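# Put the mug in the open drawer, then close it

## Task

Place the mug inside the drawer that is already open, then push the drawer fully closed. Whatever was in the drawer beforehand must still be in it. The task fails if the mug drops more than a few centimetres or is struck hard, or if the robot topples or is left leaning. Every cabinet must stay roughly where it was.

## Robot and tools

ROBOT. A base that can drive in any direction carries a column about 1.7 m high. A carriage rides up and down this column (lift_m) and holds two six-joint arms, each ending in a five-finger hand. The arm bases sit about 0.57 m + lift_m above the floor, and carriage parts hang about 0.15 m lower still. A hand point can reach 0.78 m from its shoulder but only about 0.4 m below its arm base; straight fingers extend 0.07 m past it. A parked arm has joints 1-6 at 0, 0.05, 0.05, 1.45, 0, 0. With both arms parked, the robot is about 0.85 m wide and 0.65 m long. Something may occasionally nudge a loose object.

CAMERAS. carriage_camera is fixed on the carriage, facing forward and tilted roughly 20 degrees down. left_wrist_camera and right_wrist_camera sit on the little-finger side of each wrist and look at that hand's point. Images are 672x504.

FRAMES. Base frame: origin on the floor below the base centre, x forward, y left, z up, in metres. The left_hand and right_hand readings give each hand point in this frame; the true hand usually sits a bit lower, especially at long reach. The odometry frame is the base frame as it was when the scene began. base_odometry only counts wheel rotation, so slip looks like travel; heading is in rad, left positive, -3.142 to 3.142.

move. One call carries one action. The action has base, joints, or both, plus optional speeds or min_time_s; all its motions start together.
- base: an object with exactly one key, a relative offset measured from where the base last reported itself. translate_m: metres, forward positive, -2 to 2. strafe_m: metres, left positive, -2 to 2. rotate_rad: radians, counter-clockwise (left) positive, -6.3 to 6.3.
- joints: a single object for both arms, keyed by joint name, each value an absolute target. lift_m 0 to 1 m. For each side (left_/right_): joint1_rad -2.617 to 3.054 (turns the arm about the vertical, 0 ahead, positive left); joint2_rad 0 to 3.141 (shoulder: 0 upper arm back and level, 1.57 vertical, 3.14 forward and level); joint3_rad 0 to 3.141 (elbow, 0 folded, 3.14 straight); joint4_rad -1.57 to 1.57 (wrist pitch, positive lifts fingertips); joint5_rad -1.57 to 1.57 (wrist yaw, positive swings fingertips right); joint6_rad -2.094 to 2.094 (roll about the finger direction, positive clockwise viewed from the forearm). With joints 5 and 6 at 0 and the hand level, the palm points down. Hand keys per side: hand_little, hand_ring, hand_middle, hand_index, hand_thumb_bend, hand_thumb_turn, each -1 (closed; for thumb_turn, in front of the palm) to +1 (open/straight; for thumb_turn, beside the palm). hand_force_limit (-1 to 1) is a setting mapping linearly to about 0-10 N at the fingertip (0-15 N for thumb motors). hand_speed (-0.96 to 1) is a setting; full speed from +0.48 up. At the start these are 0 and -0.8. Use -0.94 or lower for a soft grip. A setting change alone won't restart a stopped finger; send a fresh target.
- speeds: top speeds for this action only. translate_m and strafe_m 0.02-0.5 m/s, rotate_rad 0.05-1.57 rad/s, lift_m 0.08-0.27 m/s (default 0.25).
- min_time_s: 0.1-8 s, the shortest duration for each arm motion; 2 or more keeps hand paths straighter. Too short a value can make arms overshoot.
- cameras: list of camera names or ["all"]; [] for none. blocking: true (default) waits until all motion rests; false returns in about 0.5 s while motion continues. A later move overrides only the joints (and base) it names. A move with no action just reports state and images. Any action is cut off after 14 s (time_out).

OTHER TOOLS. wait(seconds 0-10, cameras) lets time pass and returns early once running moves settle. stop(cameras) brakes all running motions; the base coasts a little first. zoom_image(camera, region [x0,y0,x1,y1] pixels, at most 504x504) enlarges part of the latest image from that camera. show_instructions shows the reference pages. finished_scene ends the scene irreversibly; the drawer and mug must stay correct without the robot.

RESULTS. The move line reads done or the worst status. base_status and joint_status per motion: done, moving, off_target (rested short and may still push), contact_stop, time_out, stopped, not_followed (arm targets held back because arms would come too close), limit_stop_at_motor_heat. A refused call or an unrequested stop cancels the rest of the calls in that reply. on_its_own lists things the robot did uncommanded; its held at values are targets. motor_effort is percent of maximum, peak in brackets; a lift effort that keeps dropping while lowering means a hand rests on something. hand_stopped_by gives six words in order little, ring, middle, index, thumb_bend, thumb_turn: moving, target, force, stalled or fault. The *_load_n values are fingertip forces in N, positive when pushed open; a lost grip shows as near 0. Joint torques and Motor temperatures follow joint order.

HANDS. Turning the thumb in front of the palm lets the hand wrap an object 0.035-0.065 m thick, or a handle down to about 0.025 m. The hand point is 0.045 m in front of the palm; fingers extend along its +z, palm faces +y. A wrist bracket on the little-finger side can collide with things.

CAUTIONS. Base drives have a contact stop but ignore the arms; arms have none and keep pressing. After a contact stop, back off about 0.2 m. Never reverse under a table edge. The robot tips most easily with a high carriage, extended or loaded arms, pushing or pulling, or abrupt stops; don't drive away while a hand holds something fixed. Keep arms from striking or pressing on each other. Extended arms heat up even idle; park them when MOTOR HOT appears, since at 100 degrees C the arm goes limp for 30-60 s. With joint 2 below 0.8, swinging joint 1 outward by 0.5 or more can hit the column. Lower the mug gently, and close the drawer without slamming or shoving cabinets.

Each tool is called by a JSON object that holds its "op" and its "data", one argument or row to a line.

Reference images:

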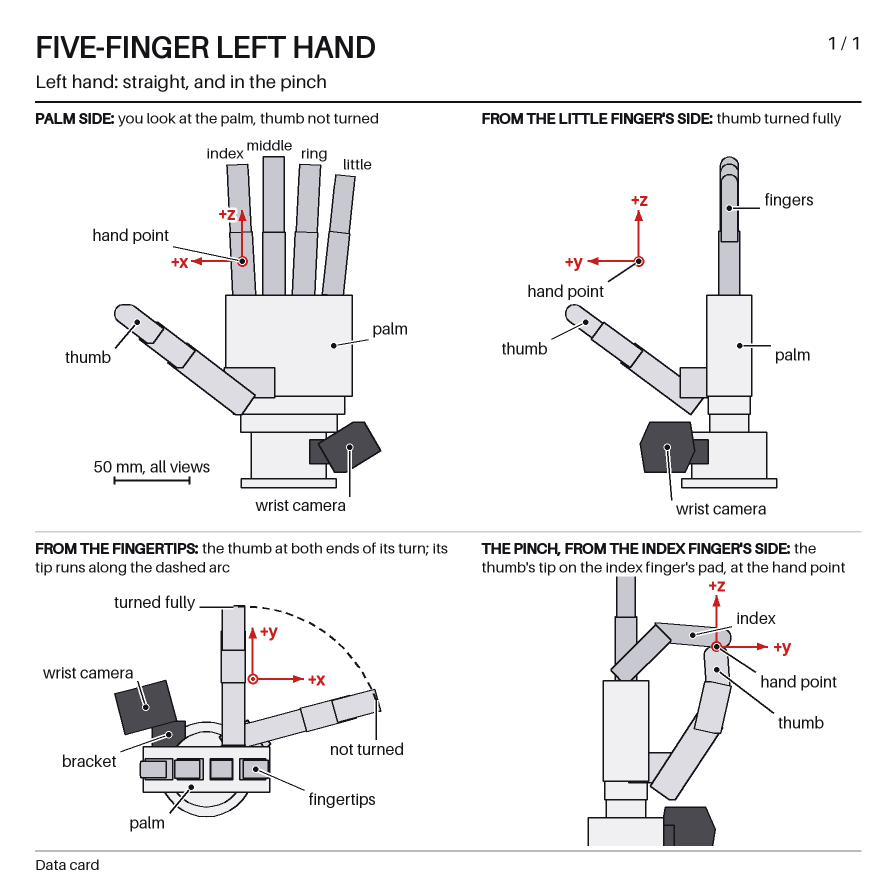

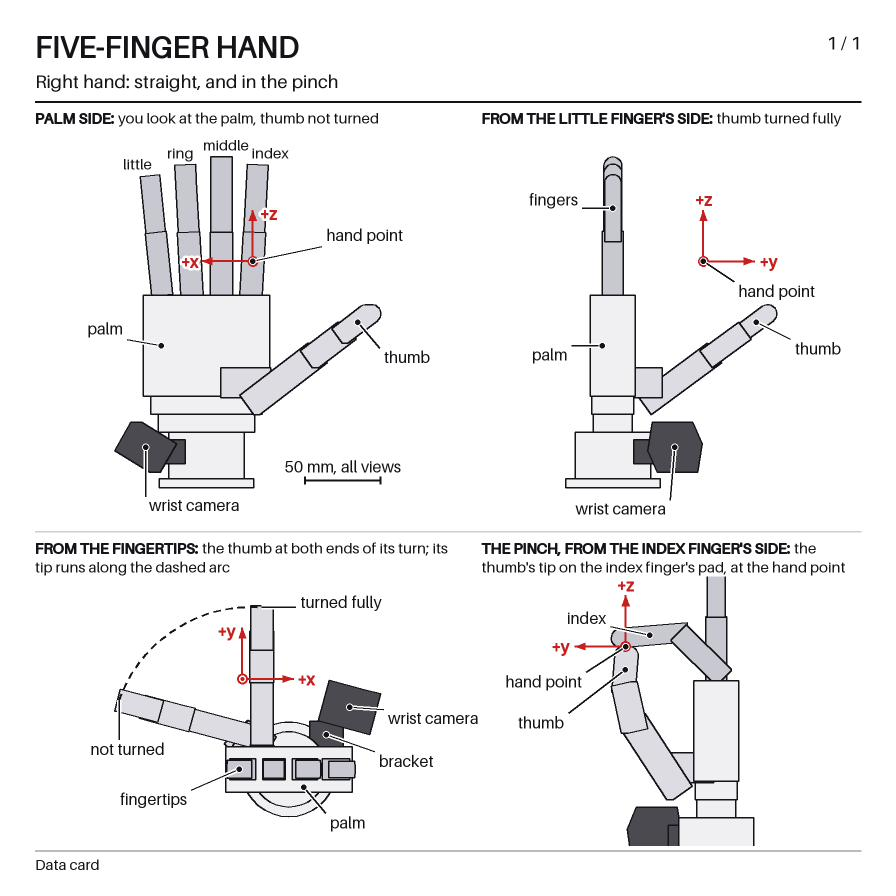

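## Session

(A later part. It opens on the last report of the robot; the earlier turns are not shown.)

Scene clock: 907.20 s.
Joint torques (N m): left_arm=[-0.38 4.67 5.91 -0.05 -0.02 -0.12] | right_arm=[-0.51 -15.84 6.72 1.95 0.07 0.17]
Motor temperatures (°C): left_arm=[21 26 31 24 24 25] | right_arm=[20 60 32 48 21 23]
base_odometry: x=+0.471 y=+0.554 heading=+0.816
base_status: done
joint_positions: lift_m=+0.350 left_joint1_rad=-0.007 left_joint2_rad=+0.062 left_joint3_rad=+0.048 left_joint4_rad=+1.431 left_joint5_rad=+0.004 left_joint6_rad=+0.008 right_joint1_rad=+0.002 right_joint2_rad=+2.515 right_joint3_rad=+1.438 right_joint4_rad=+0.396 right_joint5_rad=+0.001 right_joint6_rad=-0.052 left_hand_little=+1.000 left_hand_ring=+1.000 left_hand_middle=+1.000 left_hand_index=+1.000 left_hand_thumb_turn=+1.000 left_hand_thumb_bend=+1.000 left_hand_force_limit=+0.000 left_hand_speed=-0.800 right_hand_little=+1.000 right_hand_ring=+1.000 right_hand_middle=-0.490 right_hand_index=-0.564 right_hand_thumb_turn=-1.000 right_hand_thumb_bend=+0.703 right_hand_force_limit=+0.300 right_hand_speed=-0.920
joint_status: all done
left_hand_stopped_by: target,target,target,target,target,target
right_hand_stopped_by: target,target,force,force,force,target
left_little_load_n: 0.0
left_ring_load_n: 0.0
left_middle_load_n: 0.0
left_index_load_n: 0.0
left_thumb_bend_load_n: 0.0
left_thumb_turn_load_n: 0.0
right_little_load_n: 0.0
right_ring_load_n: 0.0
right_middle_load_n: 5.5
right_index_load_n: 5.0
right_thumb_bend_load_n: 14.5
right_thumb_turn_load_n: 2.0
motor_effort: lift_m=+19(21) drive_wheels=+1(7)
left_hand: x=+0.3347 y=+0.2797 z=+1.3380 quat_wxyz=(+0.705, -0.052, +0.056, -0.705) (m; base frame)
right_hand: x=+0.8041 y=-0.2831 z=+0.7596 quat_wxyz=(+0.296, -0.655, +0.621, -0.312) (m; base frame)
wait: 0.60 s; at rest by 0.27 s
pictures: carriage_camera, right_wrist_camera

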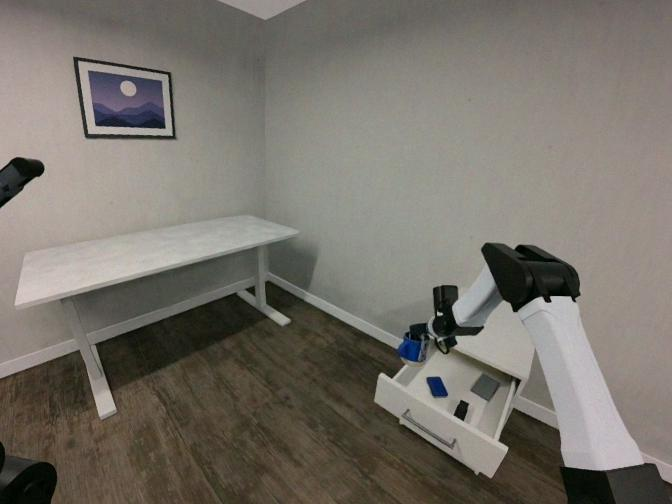

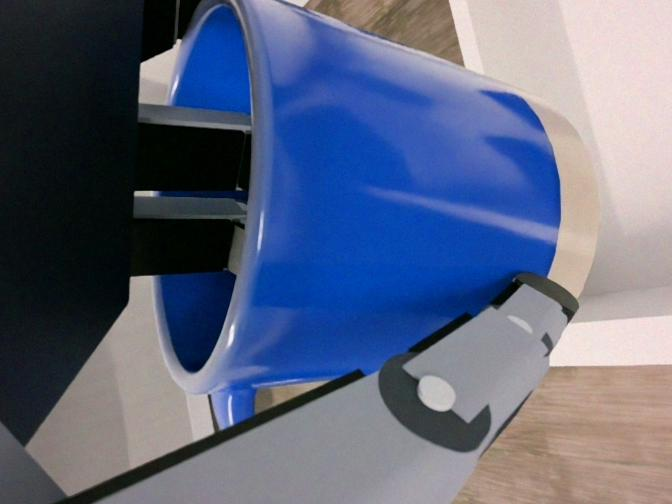

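{"op": "move", "data": {
  "cameras": ["carriage_camera"]
}}

{"op": "zoom_image", "data": {
  "camera": "carriage_camera",
  "region": [350, 310, 490, 450]
}}

Scene clock: 921.60 s.
Joint torques (N m): left_arm=[-0.39 4.68 5.89 -0.05 -0.04 -0.12] | right_arm=[-0.5 -15.84 6.72 1.95 0.07 0.18]
Motor temperatures (°C): left_arm=[21 26 31 24 24 25] | right_arm=[20 58 33 48 21 23]
base_odometry: x=+0.471 y=+0.554 heading=+0.816
base_status: done
joint_positions: lift_m=+0.350 left_joint1_rad=-0.007 left_joint2_rad=+0.062 left_joint3_rad=+0.048 left_joint4_rad=+1.431 left_joint5_rad=+0.004 left_joint6_rad=+0.008 right_joint1_rad=+0.002 right_joint2_rad=+2.515 right_joint3_rad=+1.438 right_joint4_rad=+0.396 right_joint5_rad=+0.001 right_joint6_rad=-0.052 left_hand_little=+1.000 left_hand_ring=+1.000 left_hand_middle=+1.000 left_hand_index=+1.000 left_hand_thumb_turn=+1.000 left_hand_thumb_bend=+1.000 left_hand_force_limit=+0.000 left_hand_speed=-0.800 right_hand_little=+1.000 right_hand_ring=+1.000 right_hand_middle=-0.490 right_hand_index=-0.564 right_hand_thumb_turn=-1.000 right_hand_thumb_bend=+0.703 right_hand_force_limit=+0.300 right_hand_speed=-0.920
joint_status: all done
left_hand_stopped_by: target,target,target,target,target,target
right_hand_stopped_by: target,target,force,force,force,target
left_little_load_n: 0.0
left_ring_load_n: 0.0
left_middle_load_n: 0.0
left_index_load_n: 0.0
left_thumb_bend_load_n: 0.0
left_thumb_turn_load_n: -0.5
right_little_load_n: 0.0
right_ring_load_n: 0.0
right_middle_load_n: 5.5
right_index_load_n: 5.0
right_thumb_bend_load_n: 14.5
right_thumb_turn_load_n: 2.0
motor_effort: lift_m=+19(21) drive_wheels=+1(7)
left_hand: x=+0.3347 y=+0.2797 z=+1.3380 quat_wxyz=(+0.705, -0.052, +0.056, -0.705) (m; base frame)
right_hand: x=+0.8041 y=-0.2831 z=+0.7596 quat_wxyz=(+0.296, -0.655, +0.621, -0.312) (m; base frame)
pictures: carriage_camera

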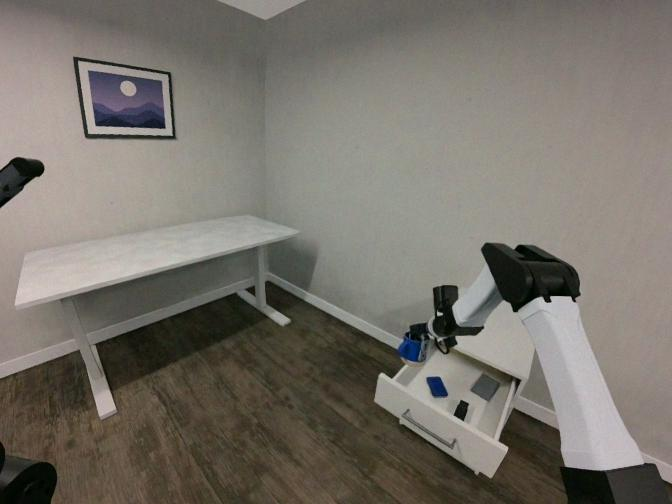

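Scaled by 3.600 from the camera's 672x504 image, which has a finer 960x720 frame.

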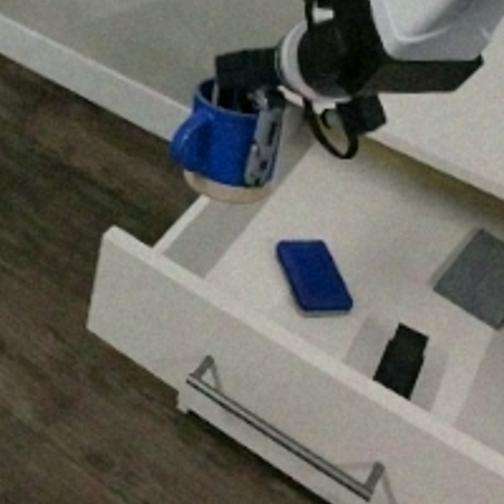

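{"op": "move", "data": {
  "base": {"strafe_m": -0.015},
  "joints": {"lift_m": 0.305},
  "speeds": {"strafe_m": 0.04, "lift_m": 0.08},
  "cameras": ["carriage_camera"]
}}

{"op": "zoom_image", "data": {
  "camera": "carriage_camera",
  "region": [350, 310, 490, 450]
}}

Scene clock: 938.07 s.
Joint torques (N m): left_arm=[-0.2 4.66 5.93 -0.05 -0.1 -0.12] | right_arm=[-0.49 -16.1 6.58 1.94 0.08 0.17]
Motor temperatures (°C): left_arm=[21 26 31 24 24 25] | right_arm=[20 58 33 47 21 23]
move: done
base_odometry: x=+0.482 y=+0.543 heading=+0.816
base_status: done
joint_positions: lift_m=+0.305 left_joint1_rad=-0.007 left_joint2_rad=+0.062 left_joint3_rad=+0.048 left_joint4_rad=+1.431 left_joint5_rad=+0.004 left_joint6_rad=+0.008 right_joint1_rad=+0.002 right_joint2_rad=+2.517 right_joint3_rad=+1.439 right_joint4_rad=+0.396 right_joint5_rad=+0.001 right_joint6_rad=-0.052 left_hand_little=+1.000 left_hand_ring=+1.000 left_hand_middle=+1.000 left_hand_index=+1.000 left_hand_thumb_turn=+1.000 left_hand_thumb_bend=+1.000 left_hand_force_limit=+0.000 left_hand_speed=-0.800 right_hand_little=+1.000 right_hand_ring=+1.000 right_hand_middle=-0.490 right_hand_index=-0.564 right_hand_thumb_turn=-1.000 right_hand_thumb_bend=+0.703 right_hand_force_limit=+0.300 right_hand_speed=-0.920
joint_status: all done
left_hand_stopped_by: target,target,target,target,target,target
right_hand_stopped_by: target,target,force,force,force,target
left_little_load_n: 0.0
left_ring_load_n: 0.0
left_middle_load_n: 0.0
left_index_load_n: 0.0
left_thumb_bend_load_n: 0.0
left_thumb_turn_load_n: 0.0
right_little_load_n: 0.0
right_ring_load_n: 0.0
right_middle_load_n: 5.5
right_index_load_n: 4.5
right_thumb_bend_load_n: 14.5
right_thumb_turn_load_n: 2.0
motor_effort: lift_m=+19(20) drive_wheels=+0(6)
left_hand: x=+0.3347 y=+0.2797 z=+1.2930 quat_wxyz=(+0.705, -0.052, +0.056, -0.705) (m; base frame)
right_hand: x=+0.8041 y=-0.2830 z=+0.7140 quat_wxyz=(+0.296, -0.655, +0.621, -0.312) (m; base frame)
pictures: carriage_camera

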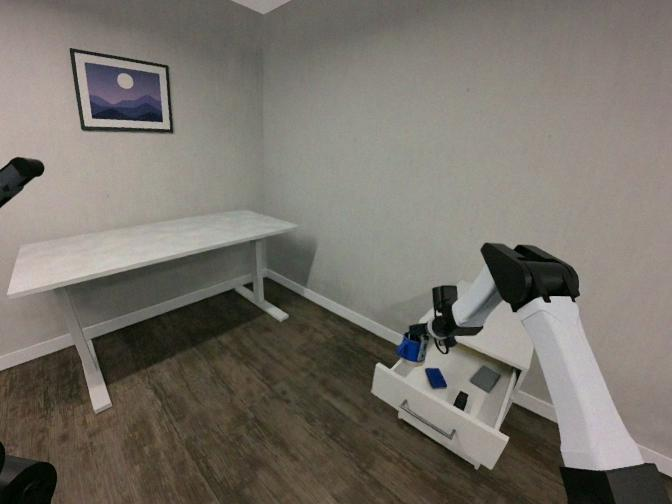

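Scaled by 3.600 from the camera's 672x504 image, which has a finer 960x720 frame.

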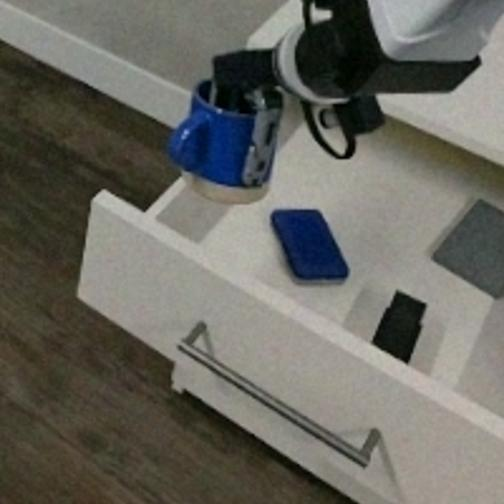

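{"op": "move", "data": {
  "joints": {"lift_m": 0.26},
  "speeds": {"lift_m": 0.08},
  "cameras": ["carriage_camera", "right_wrist_camera"]
}}

{"op": "zoom_image", "data": {
  "camera": "carriage_camera",
  "region": [350, 290, 490, 430]
}}

Scene clock: 944.10 s.
Joint torques (N m): left_arm=[-0.4 4.72 5.89 -0.05 -0.03 -0.12] | right_arm=[-0.51 -16.23 6.63 1.94 0.05 0.18]
Motor temperatures (°C): left_arm=[21 26 31 24 24 25] | right_arm=[20 60 33 48 21 23]
move: done
base_odometry: x=+0.482 y=+0.543 heading=+0.816
base_status: not commanded
joint_positions: lift_m=+0.260 left_joint1_rad=-0.007 left_joint2_rad=+0.062 left_joint3_rad=+0.048 left_joint4_rad=+1.431 left_joint5_rad=+0.004 left_joint6_rad=+0.008 right_joint1_rad=+0.002 right_joint2_rad=+2.519 right_joint3_rad=+1.439 right_joint4_rad=+0.396 right_joint5_rad=+0.001 right_joint6_rad=-0.052 left_hand_little=+1.000 left_hand_ring=+1.000 left_hand_middle=+1.000 left_hand_index=+1.000 left_hand_thumb_turn=+1.000 left_hand_thumb_bend=+1.000 left_hand_force_limit=+0.000 left_hand_speed=-0.800 right_hand_little=+1.000 right_hand_ring=+1.000 right_hand_middle=-0.490 right_hand_index=-0.564 right_hand_thumb_turn=-1.000 right_hand_thumb_bend=+0.703 right_hand_force_limit=+0.300 right_hand_speed=-0.920
joint_status: all done
left_hand_stopped_by: target,target,target,target,target,target
right_hand_stopped_by: target,target,force,force,force,target
left_little_load_n: 0.0
left_ring_load_n: 0.0
left_middle_load_n: 0.0
left_index_load_n: 0.0
left_thumb_bend_load_n: 0.0
left_thumb_turn_load_n: 0.0
right_little_load_n: 0.0
right_ring_load_n: 0.0
right_middle_load_n: 5.5
right_index_load_n: 4.5
right_thumb_bend_load_n: 14.5
right_thumb_turn_load_n: 2.0
motor_effort: lift_m=+19(20) drive_wheels=+0(0)
left_hand: x=+0.3347 y=+0.2797 z=+1.2480 quat_wxyz=(+0.705, -0.052, +0.056, -0.705) (m; base frame)
right_hand: x=+0.8037 y=-0.2830 z=+0.6681 quat_wxyz=(+0.295, -0.656, +0.621, -0.311) (m; base frame)
pictures: carriage_camera, right_wrist_camera

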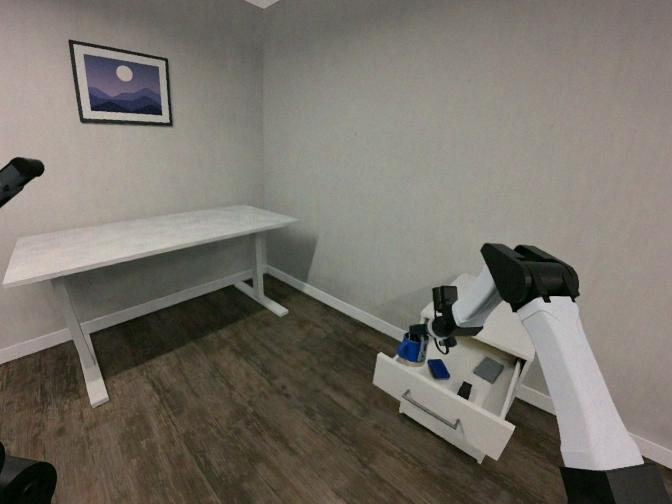

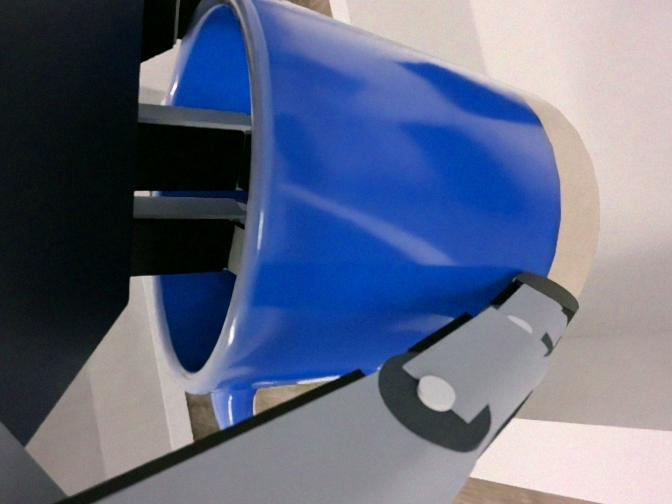

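Scaled by 3.600 from the camera's 672x504 image, which has a finer 960x720 frame.

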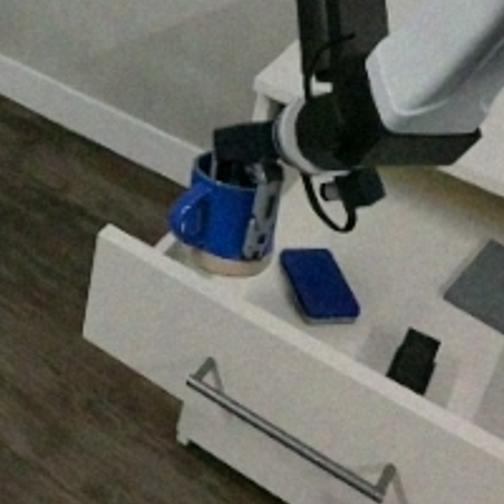

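{"op": "wait", "data": {
  "seconds": 0.5,
  "cameras": ["carriage_camera"]
}}

{"op": "zoom_image", "data": {
  "camera": "carriage_camera",
  "region": [350, 290, 490, 430]
}}

Scene clock: 959.23 s.
Joint torques (N m): left_arm=[-0.42 4.66 5.9 -0.05 -0.03 -0.13] | right_arm=[-0.54 -16.18 6.6 1.95 0.09 0.17]
Motor temperatures (°C): left_arm=[21 26 31 24 24 25] | right_arm=[20 59 33 47 21 23]
base_odometry: x=+0.482 y=+0.543 heading=+0.816
base_status: not commanded
joint_positions: lift_m=+0.260 left_joint1_rad=-0.007 left_joint2_rad=+0.062 left_joint3_rad=+0.048 left_joint4_rad=+1.431 left_joint5_rad=+0.004 left_joint6_rad=+0.008 right_joint1_rad=+0.002 right_joint2_rad=+2.519 right_joint3_rad=+1.439 right_joint4_rad=+0.396 right_joint5_rad=+0.001 right_joint6_rad=-0.052 left_hand_little=+1.000 left_hand_ring=+1.000 left_hand_middle=+1.000 left_hand_index=+1.000 left_hand_thumb_turn=+1.000 left_hand_thumb_bend=+1.000 left_hand_force_limit=+0.000 left_hand_speed=-0.800 right_hand_little=+1.000 right_hand_ring=+1.000 right_hand_middle=-0.490 right_hand_index=-0.564 right_hand_thumb_turn=-1.000 right_hand_thumb_bend=+0.703 right_hand_force_limit=+0.300 right_hand_speed=-0.920
joint_status: all done
left_hand_stopped_by: target,target,target,target,target,target
right_hand_stopped_by: target,target,force,force,force,target
left_little_load_n: 0.0
left_ring_load_n: 0.0
left_middle_load_n: 0.0
left_index_load_n: 0.0
left_thumb_bend_load_n: 0.5
left_thumb_turn_load_n: 0.0
right_little_load_n: 0.0
right_ring_load_n: 0.0
right_middle_load_n: 5.5
right_index_load_n: 4.5
right_thumb_bend_load_n: 14.5
right_thumb_turn_load_n: 2.0
motor_effort: lift_m=+18(20) drive_wheels=+0(0)
left_hand: x=+0.3347 y=+0.2797 z=+1.2480 quat_wxyz=(+0.705, -0.052, +0.056, -0.705) (m; base frame)
right_hand: x=+0.8037 y=-0.2830 z=+0.6681 quat_wxyz=(+0.295, -0.656, +0.621, -0.311) (m; base frame)
wait: 0.50 s; at rest from the start
pictures: carriage_camera

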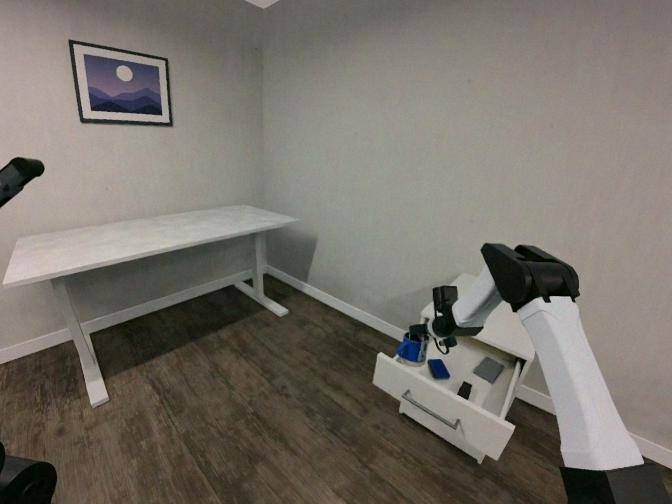

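Scaled by 3.600 from the camera's 672x504 image, which has a finer 960x720 frame.

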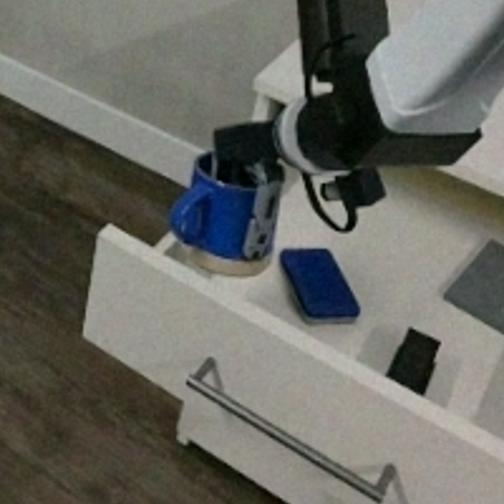

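{"op": "move", "data": {
  "base": {"strafe_m": -0.008},
  "speeds": {"strafe_m": 0.03}
}}

{"op": "move", "data": {
  "joints": {"lift_m": 0.225},
  "speeds": {"lift_m": 0.08},
  "cameras": ["carriage_camera", "right_wrist_camera"]
}}

{"op": "zoom_image", "data": {
  "camera": "carriage_camera",
  "region": [350, 290, 490, 430]
}}

Scene clock: 972.57 s.
Joint torques (N m): left_arm=[-0.62 4.71 5.78 -0.06 -0.1 -0.12] | right_arm=[-0.42 -16.24 6.63 1.96 0.07 0.18]
Motor temperatures (°C): left_arm=[21 26 31 24 24 25] | right_arm=[20 59 33 47 21 23]
move: done
base_odometry: x=+0.488 y=+0.538 heading=+0.816
base_status: done
joint_positions: lift_m=+0.260 left_joint1_rad=-0.008 left_joint2_rad=+0.062 left_joint3_rad=+0.048 left_joint4_rad=+1.431 left_joint5_rad=+0.004 left_joint6_rad=+0.008 right_joint1_rad=+0.000 right_joint2_rad=+2.519 right_joint3_rad=+1.439 right_joint4_rad=+0.398 right_joint5_rad=+0.001 right_joint6_rad=-0.052 left_hand_little=+1.000 left_hand_ring=+1.000 left_hand_middle=+1.000 left_hand_index=+1.000 left_hand_thumb_turn=+1.000 left_hand_thumb_bend=+1.000 left_hand_force_limit=+0.000 left_hand_speed=-0.800 right_hand_little=+1.000 right_hand_ring=+1.000 right_hand_middle=-0.490 right_hand_index=-0.564 right_hand_thumb_turn=-1.000 right_hand_thumb_bend=+0.703 right_hand_force_limit=+0.300 right_hand_speed=-0.920
joint_status: not commanded
left_hand_stopped_by: target,target,target,target,target,target
right_hand_stopped_by: target,target,force,force,force,target
left_little_load_n: 0.0
left_ring_load_n: 0.0
left_middle_load_n: 0.0
left_index_load_n: 0.0
left_thumb_bend_load_n: 0.0
left_thumb_turn_load_n: 0.0
right_little_load_n: -0.5
right_ring_load_n: 0.0
right_middle_load_n: 5.0
right_index_load_n: 5.0
right_thumb_bend_load_n: 14.5
right_thumb_turn_load_n: 1.5
motor_effort: lift_m=+19(21) drive_wheels=+2(8)
left_hand: x=+0.3347 y=+0.2797 z=+1.2480 quat_wxyz=(+0.705, -0.052, +0.056, -0.705) (m; base frame)
right_hand: x=+0.8041 y=-0.2841 z=+0.6684 quat_wxyz=(+0.296, -0.655, +0.622, -0.312) (m; base frame)
pictures: none

Scene clock: 973.40 s.
Joint torques (N m): left_arm=[-0.4 4.7 5.89 -0.05 -0.03 -0.12] | right_arm=[-0.34 -16.23 6.49 1.93 0.08 0.17]
Motor temperatures (°C): left_arm=[21 26 31 24 24 25] | right_arm=[20 59 33 48 21 23]
move: done
base_odometry: x=+0.488 y=+0.538 heading=+0.816
base_status: not commanded
joint_positions: lift_m=+0.225 left_joint1_rad=-0.008 left_joint2_rad=+0.062 left_joint3_rad=+0.048 left_joint4_rad=+1.431 left_joint5_rad=+0.004 left_joint6_rad=+0.008 right_joint1_rad=+0.000 right_joint2_rad=+2.519 right_joint3_rad=+1.439 right_joint4_rad=+0.398 right_joint5_rad=+0.001 right_joint6_rad=-0.052 left_hand_little=+1.000 left_hand_ring=+1.000 left_hand_middle=+1.000 left_hand_index=+1.000 left_hand_thumb_turn=+1.000 left_hand_thumb_bend=+1.000 left_hand_force_limit=+0.000 left_hand_speed=-0.800 right_hand_little=+1.000 right_hand_ring=+1.000 right_hand_middle=-0.490 right_hand_index=-0.564 right_hand_thumb_turn=-1.000 right_hand_thumb_bend=+0.703 right_hand_force_limit=+0.300 right_hand_speed=-0.920
joint_status: all done
left_hand_stopped_by: target,target,target,target,target,target
right_hand_stopped_by: target,target,force,force,force,target
left_little_load_n: 0.0
left_ring_load_n: 0.0
left_middle_load_n: 0.0
left_index_load_n: 0.0
left_thumb_bend_load_n: 0.0
left_thumb_turn_load_n: 0.0
right_little_load_n: 0.0
right_ring_load_n: 0.0
right_middle_load_n: 5.0
right_index_load_n: 5.0
right_thumb_bend_load_n: 14.5
right_thumb_turn_load_n: 2.0
motor_effort: lift_m=+18(21) drive_wheels=+2(2)
left_hand: x=+0.3347 y=+0.2797 z=+1.2130 quat_wxyz=(+0.705, -0.052, +0.056, -0.705) (m; base frame)
right_hand: x=+0.8043 y=-0.2841 z=+0.6334 quat_wxyz=(+0.296, -0.655, +0.622, -0.312) (m; base frame)
pictures: carriage_camera, right_wrist_camera

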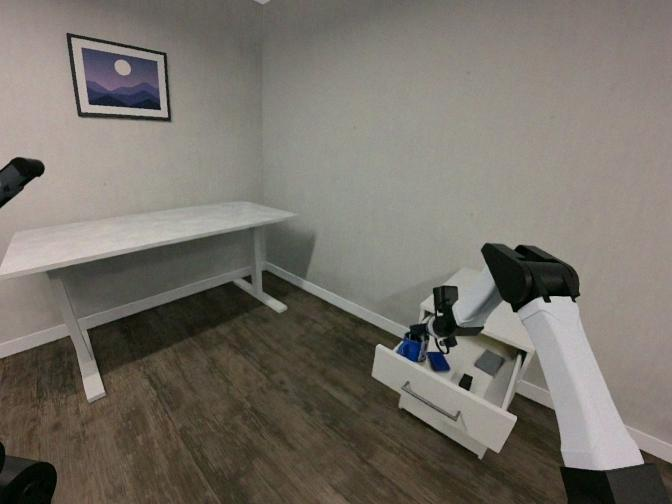

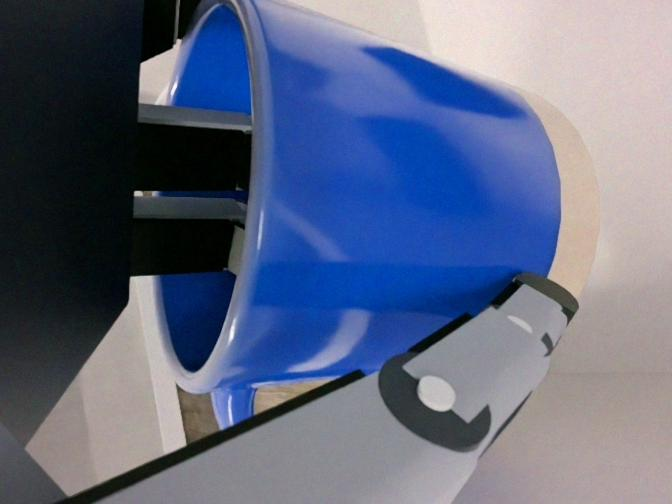

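Scaled by 3.600 from the camera's 672x504 image, which has a finer 960x720 frame.

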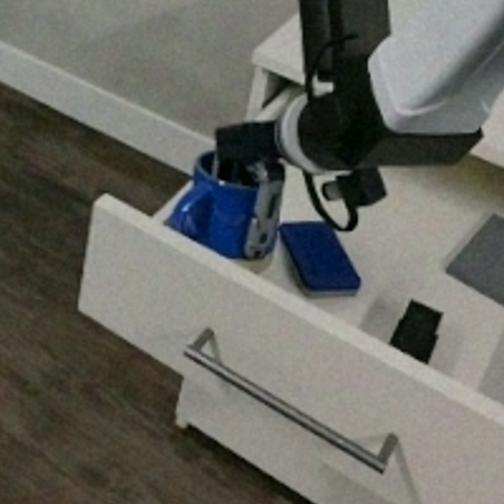

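{"op": "move", "data": {
  "joints": {"lift_m": 0.205},
  "speeds": {"lift_m": 0.08},
  "cameras": ["carriage_camera", "right_wrist_camera"]
}}

{"op": "zoom_image", "data": {
  "camera": "carriage_camera",
  "region": [370, 310, 470, 385]
}}

Scene clock: 978.03 s.
Joint torques (N m): left_arm=[-0.39 4.71 5.93 -0.06 -0.02 -0.12] | right_arm=[-0.25 -16.28 6.58 1.93 0.07 0.17]
Motor temperatures (°C): left_arm=[21 26 31 24 24 25] | right_arm=[20 59 33 48 21 23]
move: done
base_odometry: x=+0.488 y=+0.538 heading=+0.816
base_status: not commanded
joint_positions: lift_m=+0.205 left_joint1_rad=-0.008 left_joint2_rad=+0.062 left_joint3_rad=+0.048 left_joint4_rad=+1.431 left_joint5_rad=+0.004 left_joint6_rad=+0.008 right_joint1_rad=+0.000 right_joint2_rad=+2.520 right_joint3_rad=+1.439 right_joint4_rad=+0.398 right_joint5_rad=+0.001 right_joint6_rad=-0.052 left_hand_little=+1.000 left_hand_ring=+1.000 left_hand_middle=+1.000 left_hand_index=+1.000 left_hand_thumb_turn=+1.000 left_hand_thumb_bend=+1.000 left_hand_force_limit=+0.000 left_hand_speed=-0.800 right_hand_little=+1.000 right_hand_ring=+1.000 right_hand_middle=-0.490 right_hand_index=-0.564 right_hand_thumb_turn=-1.000 right_hand_thumb_bend=+0.703 right_hand_force_limit=+0.300 right_hand_speed=-0.920
joint_status: all done
left_hand_stopped_by: target,target,target,target,target,target
right_hand_stopped_by: target,target,force,force,force,target
left_little_load_n: 0.0
left_ring_load_n: -0.5
left_middle_load_n: 0.0
left_index_load_n: -0.5
left_thumb_bend_load_n: 0.0
left_thumb_turn_load_n: 0.0
right_little_load_n: -0.5
right_ring_load_n: 0.0
right_middle_load_n: 5.5
right_index_load_n: 5.0
right_thumb_bend_load_n: 14.5
right_thumb_turn_load_n: 2.0
motor_effort: lift_m=+20(21) drive_wheels=+2(2)
left_hand: x=+0.3347 y=+0.2797 z=+1.1929 quat_wxyz=(+0.705, -0.052, +0.056, -0.705) (m; base frame)
right_hand: x=+0.8042 y=-0.2841 z=+0.6132 quat_wxyz=(+0.296, -0.655, +0.622, -0.312) (m; base frame)
pictures: carriage_camera, right_wrist_camera

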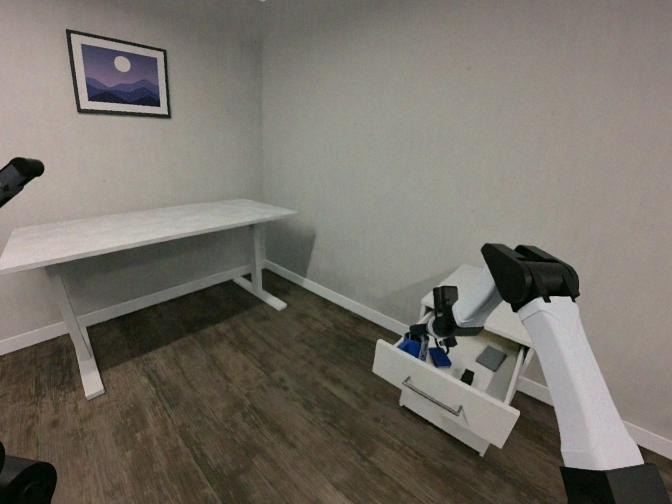

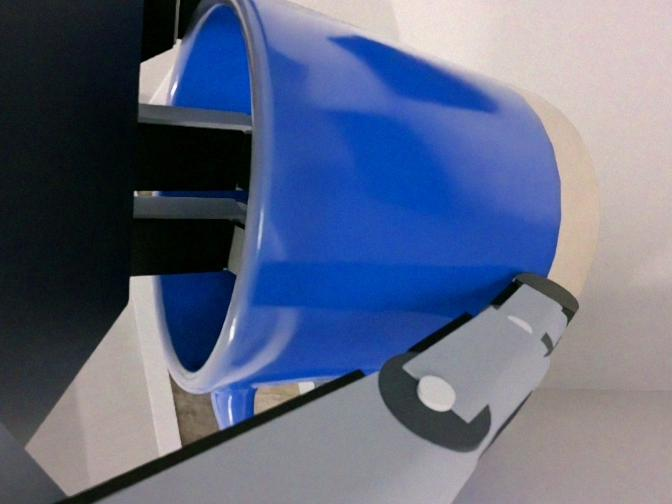

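Scaled by 5.040 from the camera's 672x504 image, which has a finer 960x720 frame.

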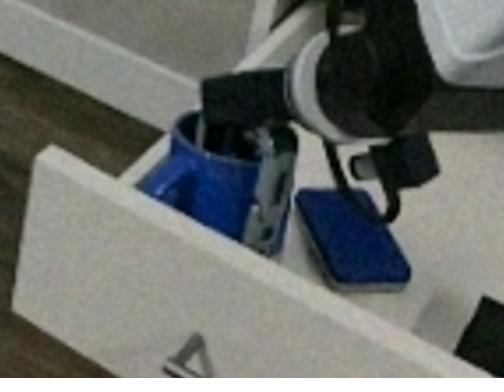

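{"op": "move", "data": {
  "joints": {"lift_m": 0.19},
  "speeds": {"lift_m": 0.08},
  "cameras": []
}}

{"op": "move", "data": {
  "joints": {"lift_m": 0.18},
  "speeds": {"lift_m": 0.08},
  "cameras": ["right_wrist_camera"]
}}

Scene clock: 984.27 s.
Joint torques (N m): left_arm=[-0.38 4.7 5.97 -0.06 -0.02 -0.12] | right_arm=[-0.39 -16.35 6.49 1.9 0.07 0.17]
Motor temperatures (°C): left_arm=[21 26 31 24 24 25] | right_arm=[20 59 33 48 21 23]
move: done
base_odometry: x=+0.488 y=+0.538 heading=+0.816
base_status: not commanded
joint_positions: lift_m=+0.190 left_joint1_rad=-0.008 left_joint2_rad=+0.062 left_joint3_rad=+0.048 left_joint4_rad=+1.431 left_joint5_rad=+0.004 left_joint6_rad=+0.008 right_joint1_rad=+0.000 right_joint2_rad=+2.520 right_joint3_rad=+1.439 right_joint4_rad=+0.399 right_joint5_rad=+0.001 right_joint6_rad=-0.052 left_hand_little=+1.000 left_hand_ring=+1.000 left_hand_middle=+1.000 left_hand_index=+1.000 left_hand_thumb_turn=+1.000 left_hand_thumb_bend=+1.000 left_hand_force_limit=+0.000 left_hand_speed=-0.800 right_hand_little=+1.000 right_hand_ring=+1.000 right_hand_middle=-0.490 right_hand_index=-0.564 right_hand_thumb_turn=-1.000 right_hand_thumb_bend=+0.703 right_hand_force_limit=+0.300 right_hand_speed=-0.920
joint_status: all done
left_hand_stopped_by: target,target,target,target,target,target
right_hand_stopped_by: target,target,force,force,force,target
left_little_load_n: 0.0
left_ring_load_n: 0.0
left_middle_load_n: 0.0
left_index_load_n: 0.0
left_thumb_bend_load_n: 0.0
left_thumb_turn_load_n: 0.0
right_little_load_n: 0.0
right_ring_load_n: 0.0
right_middle_load_n: 5.5
right_index_load_n: 5.0
right_thumb_bend_load_n: 14.5
right_thumb_turn_load_n: 2.0
motor_effort: lift_m=+19(22) drive_wheels=+2(2)
left_hand: x=+0.3347 y=+0.2797 z=+1.1780 quat_wxyz=(+0.705, -0.052, +0.056, -0.705) (m; base frame)
right_hand: x=+0.8042 y=-0.2841 z=+0.5981 quat_wxyz=(+0.296, -0.655, +0.622, -0.312) (m; base frame)
pictures: none
No camera images: "cameras" was empty.

Scene clock: 984.77 s.
Joint torques (N m): left_arm=[-0.39 4.62 5.91 -0.06 -0.02 -0.11] | right_arm=[-0.39 -16.54 6.54 1.93 0.07 0.17]
Motor temperatures (°C): left_arm=[21 26 31 24 24 25] | right_arm=[20 59 33 48 21 23]
move: done
base_odometry: x=+0.488 y=+0.538 heading=+0.816
base_status: not commanded
joint_positions: lift_m=+0.180 left_joint1_rad=-0.008 left_joint2_rad=+0.062 left_joint3_rad=+0.048 left_joint4_rad=+1.431 left_joint5_rad=+0.004 left_joint6_rad=+0.008 right_joint1_rad=+0.000 right_joint2_rad=+2.522 right_joint3_rad=+1.439 right_joint4_rad=+0.399 right_joint5_rad=+0.002 right_joint6_rad=-0.052 left_hand_little=+1.000 left_hand_ring=+1.000 left_hand_middle=+1.000 left_hand_index=+1.000 left_hand_thumb_turn=+1.000 left_hand_thumb_bend=+1.000 left_hand_force_limit=+0.000 left_hand_speed=-0.800 right_hand_little=+1.000 right_hand_ring=+1.000 right_hand_middle=-0.490 right_hand_index=-0.564 right_hand_thumb_turn=-1.000 right_hand_thumb_bend=+0.703 right_hand_force_limit=+0.300 right_hand_speed=-0.920
joint_status: all done
left_hand_stopped_by: target,target,target,target,target,target
right_hand_stopped_by: target,target,force,force,force,target
left_little_load_n: 0.0
left_ring_load_n: 0.0
left_middle_load_n: 0.0
left_index_load_n: 0.0
left_thumb_bend_load_n: 0.0
left_thumb_turn_load_n: 0.0
right_little_load_n: 0.0
right_ring_load_n: 0.0
right_middle_load_n: 5.0
right_index_load_n: 5.0
right_thumb_bend_load_n: 14.5
right_thumb_turn_load_n: 2.5
motor_effort: lift_m=+20(21) drive_wheels=+2(2)
left_hand: x=+0.3347 y=+0.2797 z=+1.1680 quat_wxyz=(+0.705, -0.052, +0.056, -0.705) (m; base frame)
right_hand: x=+0.8037 y=-0.2843 z=+0.5870 quat_wxyz=(+0.295, -0.655, +0.622, -0.312) (m; base frame)
pictures: right_wrist_camera

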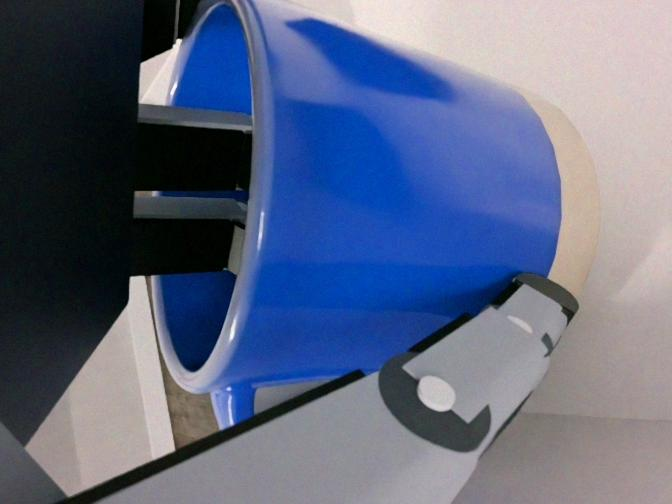

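{"op": "move", "data": {
  "joints": {"lift_m": 0.171},
  "speeds": {"lift_m": 0.08},
  "cameras": []
}}

{"op": "move", "data": {
  "joints": {"lift_m": 0.162},
  "speeds": {"lift_m": 0.08},
  "cameras": ["right_wrist_camera", "carriage_camera"]
}}

{"op": "zoom_image", "data": {
  "camera": "carriage_camera",
  "region": [370, 300, 470, 375]
}}

Scene clock: 989.07 s.
Joint torques (N m): left_arm=[-0.36 4.68 5.86 -0.05 -0.03 -0.12] | right_arm=[-0.36 -16.51 6.35 1.76 0.07 0.17]
Motor temperatures (°C): left_arm=[21 26 31 24 24 25] | right_arm=[20 60 33 48 21 23]
move: done
base_odometry: x=+0.488 y=+0.538 heading=+0.816
base_status: not commanded
joint_positions: lift_m=+0.171 left_joint1_rad=-0.008 left_joint2_rad=+0.062 left_joint3_rad=+0.048 left_joint4_rad=+1.431 left_joint5_rad=+0.004 left_joint6_rad=+0.008 right_joint1_rad=+0.000 right_joint2_rad=+2.522 right_joint3_rad=+1.442 right_joint4_rad=+0.420 right_joint5_rad=+0.002 right_joint6_rad=-0.052 left_hand_little=+1.000 left_hand_ring=+1.000 left_hand_middle=+1.000 left_hand_index=+1.000 left_hand_thumb_turn=+1.000 left_hand_thumb_bend=+1.000 left_hand_force_limit=+0.000 left_hand_speed=-0.800 right_hand_little=+1.000 right_hand_ring=+1.000 right_hand_middle=-0.490 right_hand_index=-0.564 right_hand_thumb_turn=-1.000 right_hand_thumb_bend=+0.703 right_hand_force_limit=+0.300 right_hand_speed=-0.920
joint_status: all done
left_hand_stopped_by: target,target,target,target,target,target
right_hand_stopped_by: target,target,force,force,force,target
left_little_load_n: 0.0
left_ring_load_n: 0.0
left_middle_load_n: 0.0
left_index_load_n: 0.0
left_thumb_bend_load_n: 0.0
left_thumb_turn_load_n: 0.0
right_little_load_n: -0.5
right_ring_load_n: 0.0
right_middle_load_n: 5.0
right_index_load_n: 4.0
right_thumb_bend_load_n: 14.5
right_thumb_turn_load_n: 3.0
motor_effort: lift_m=+20(20) drive_wheels=-1(2)
left_hand: x=+0.3347 y=+0.2797 z=+1.1590 quat_wxyz=(+0.705, -0.052, +0.056, -0.705) (m; base frame)
right_hand: x=+0.8096 y=-0.2843 z=+0.5828 quat_wxyz=(+0.302, -0.651, +0.619, -0.320) (m; base frame)
pictures: none
No camera images: "cameras" was empty.

Scene clock: 989.57 s.
Joint torques (N m): left_arm=[-0.39 4.67 5.89 -0.07 -0.03 -0.12] | right_arm=[-0.32 -16.34 6.11 1.54 0.07 0.17]
Motor temperatures (°C): left_arm=[21 26 31 24 24 25] | right_arm=[20 60 33 48 21 23]
move: done
base_odometry: x=+0.488 y=+0.538 heading=+0.816
base_status: not commanded
joint_positions: lift_m=+0.162 left_joint1_rad=-0.008 left_joint2_rad=+0.062 left_joint3_rad=+0.048 left_joint4_rad=+1.431 left_joint5_rad=+0.004 left_joint6_rad=+0.008 right_joint1_rad=+0.000 right_joint2_rad=+2.520 right_joint3_rad=+1.445 right_joint4_rad=+0.447 right_joint5_rad=+0.002 right_joint6_rad=-0.052 left_hand_little=+1.000 left_hand_ring=+1.000 left_hand_middle=+1.000 left_hand_index=+1.000 left_hand_thumb_turn=+1.000 left_hand_thumb_bend=+1.000 left_hand_force_limit=+0.000 left_hand_speed=-0.800 right_hand_little=+1.000 right_hand_ring=+1.000 right_hand_middle=-0.490 right_hand_index=-0.564 right_hand_thumb_turn=-1.000 right_hand_thumb_bend=+0.703 right_hand_force_limit=+0.300 right_hand_speed=-0.920
joint_status: all done
left_hand_stopped_by: target,target,target,target,target,target
right_hand_stopped_by: target,target,force,force,force,target
left_little_load_n: 0.0
left_ring_load_n: 0.0
left_middle_load_n: 0.0
left_index_load_n: 0.0
left_thumb_bend_load_n: 0.0
left_thumb_turn_load_n: 0.0
right_little_load_n: -0.5
right_ring_load_n: 0.0
right_middle_load_n: 5.5
right_index_load_n: 4.0
right_thumb_bend_load_n: 13.5
right_thumb_turn_load_n: 3.0
motor_effort: lift_m=+19(20) drive_wheels=-1(2)
left_hand: x=+0.3347 y=+0.2797 z=+1.1500 quat_wxyz=(+0.705, -0.052, +0.056, -0.705) (m; base frame)
right_hand: x=+0.8168 y=-0.2843 z=+0.5806 quat_wxyz=(+0.312, -0.646, +0.614, -0.330) (m; base frame)
pictures: carriage_camera, right_wrist_camera

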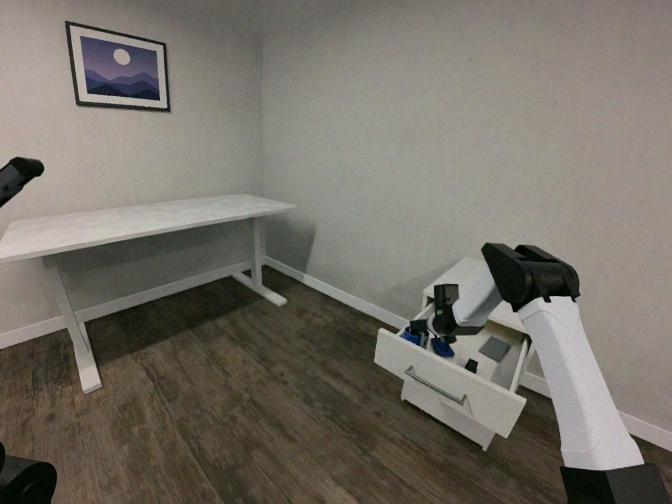

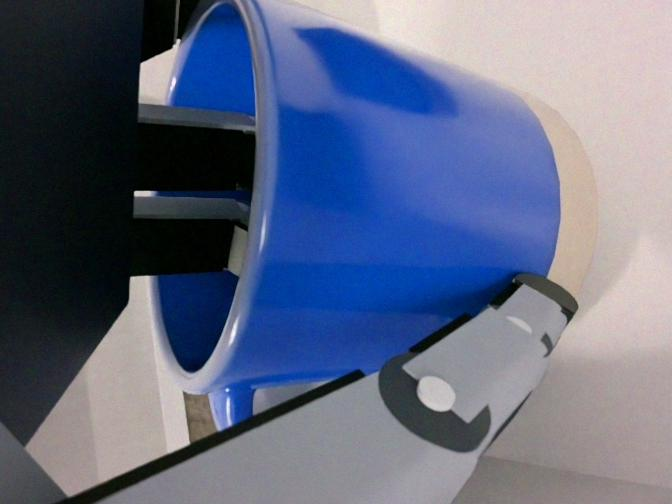

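Scaled by 5.040 from the camera's 672x504 image, which has a finer 960x720 frame.

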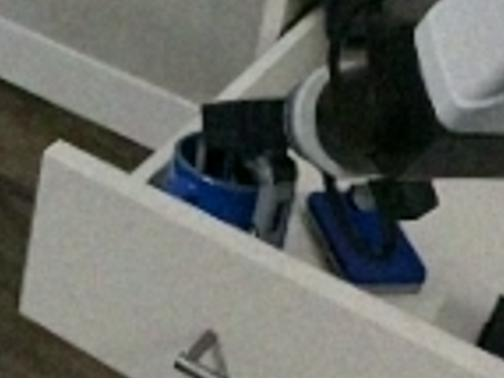

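{"op": "move", "data": {
  "joints": {"lift_m": 0.174},
  "speeds": {"lift_m": 0.08},
  "cameras": ["right_wrist_camera"]
}}

Scene clock: 995.37 s.
Joint torques (N m): left_arm=[-0.35 4.71 5.82 -0.06 -0.04 -0.11] | right_arm=[-0.25 -16.31 6.04 1.87 0.07 0.17]
Motor temperatures (°C): left_arm=[21 26 31 24 24 25] | right_arm=[20 59 33 48 21 23]
move: done
base_odometry: x=+0.488 y=+0.538 heading=+0.816
base_status: not commanded
joint_positions: lift_m=+0.174 left_joint1_rad=-0.008 left_joint2_rad=+0.062 left_joint3_rad=+0.048 left_joint4_rad=+1.431 left_joint5_rad=+0.004 left_joint6_rad=+0.008 right_joint1_rad=+0.000 right_joint2_rad=+2.520 right_joint3_rad=+1.445 right_joint4_rad=+0.405 right_joint5_rad=+0.002 right_joint6_rad=-0.052 left_hand_little=+1.000 left_hand_ring=+1.000 left_hand_middle=+1.000 left_hand_index=+1.000 left_hand_thumb_turn=+1.000 left_hand_thumb_bend=+1.000 left_hand_force_limit=+0.000 left_hand_speed=-0.800 right_hand_little=+1.000 right_hand_ring=+1.000 right_hand_middle=-0.490 right_hand_index=-0.564 right_hand_thumb_turn=-1.000 right_hand_thumb_bend=+0.703 right_hand_force_limit=+0.300 right_hand_speed=-0.920
joint_status: all done
left_hand_stopped_by: target,target,target,target,target,target
right_hand_stopped_by: target,target,force,force,force,target
left_little_load_n: 0.0
left_ring_load_n: 0.0
left_middle_load_n: 0.0
left_index_load_n: 0.0
left_thumb_bend_load_n: 0.0
left_thumb_turn_load_n: 0.0
right_little_load_n: 0.0
right_ring_load_n: 0.5
right_middle_load_n: 5.0
right_index_load_n: 5.0
right_thumb_bend_load_n: 14.5
right_thumb_turn_load_n: 2.5
motor_effort: lift_m=+21(24) drive_wheels=-1(2)
left_hand: x=+0.3347 y=+0.2797 z=+1.1618 quat_wxyz=(+0.705, -0.052, +0.056, -0.705) (m; base frame)
right_hand: x=+0.8080 y=-0.2843 z=+0.5851 quat_wxyz=(+0.299, -0.653, +0.620, -0.316) (m; base frame)
pictures: right_wrist_camera

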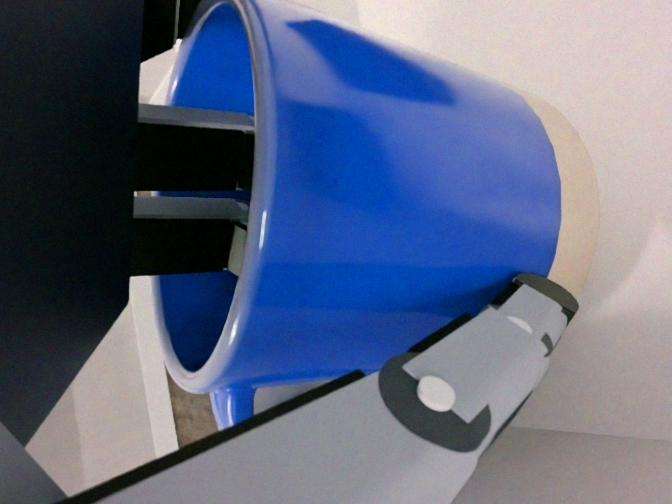

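{"op": "move", "data": {
  "joints": {"right_hand_index": -0.5, "right_hand_middle": -0.43, "right_hand_thumb_bend": 0.76},
  "cameras": ["right_wrist_camera"]
}}

Scene clock: 1002.27 s.
Joint torques (N m): left_arm=[-0.36 4.7 5.91 -0.05 -0.03 -0.12] | right_arm=[-0.36 -16.38 6.08 1.7 0.07 0.16]
Motor temperatures (°C): left_arm=[21 26 31 24 24 25] | right_arm=[20 59 32 48 21 23]
move: done
base_odometry: x=+0.488 y=+0.538 heading=+0.816
base_status: not commanded
joint_positions: lift_m=+0.174 left_joint1_rad=-0.008 left_joint2_rad=+0.062 left_joint3_rad=+0.048 left_joint4_rad=+1.431 left_joint5_rad=+0.004 left_joint6_rad=+0.008 right_joint1_rad=+0.000 right_joint2_rad=+2.520 right_joint3_rad=+1.445 right_joint4_rad=+0.427 right_joint5_rad=+0.002 right_joint6_rad=-0.052 left_hand_little=+1.000 left_hand_ring=+1.000 left_hand_middle=+1.000 left_hand_index=+1.000 left_hand_thumb_turn=+1.000 left_hand_thumb_bend=+1.000 left_hand_force_limit=+0.000 left_hand_speed=-0.800 right_hand_little=+1.000 right_hand_ring=+1.000 right_hand_middle=-0.430 right_hand_index=-0.500 right_hand_thumb_turn=-1.000 right_hand_thumb_bend=+0.760 right_hand_force_limit=+0.300 right_hand_speed=-0.920
joint_status: all done
left_hand_stopped_by: target,target,target,target,target,target
right_hand_stopped_by: target,target,target,target,target,target
left_little_load_n: 0.0
left_ring_load_n: 0.0
left_middle_load_n: 0.5
left_index_load_n: 0.0
left_thumb_bend_load_n: 0.0
left_thumb_turn_load_n: 0.0
right_little_load_n: 0.0
right_ring_load_n: 0.0
right_middle_load_n: 0.0
right_index_load_n: 0.0
right_thumb_bend_load_n: 0.5
right_thumb_turn_load_n: 0.0
motor_effort: lift_m=+20(23) drive_wheels=+0(1)
left_hand: x=+0.3347 y=+0.2797 z=+1.1618 quat_wxyz=(+0.705, -0.052, +0.056, -0.705) (m; base frame)
right_hand: x=+0.8128 y=-0.2842 z=+0.5889 quat_wxyz=(+0.306, -0.649, +0.617, -0.324) (m; base frame)
pictures: right_wrist_camera

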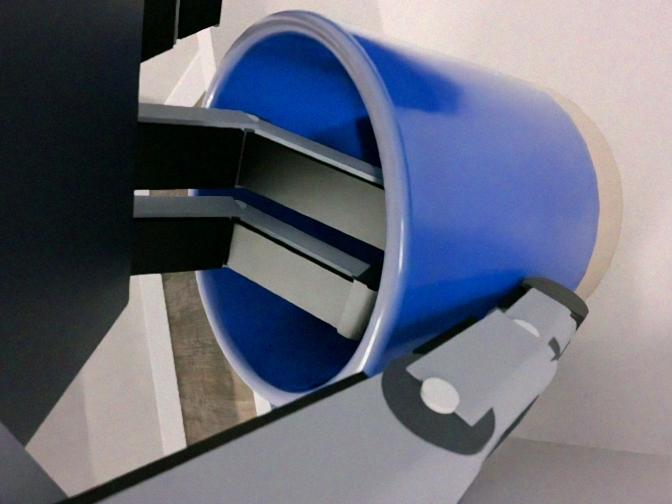

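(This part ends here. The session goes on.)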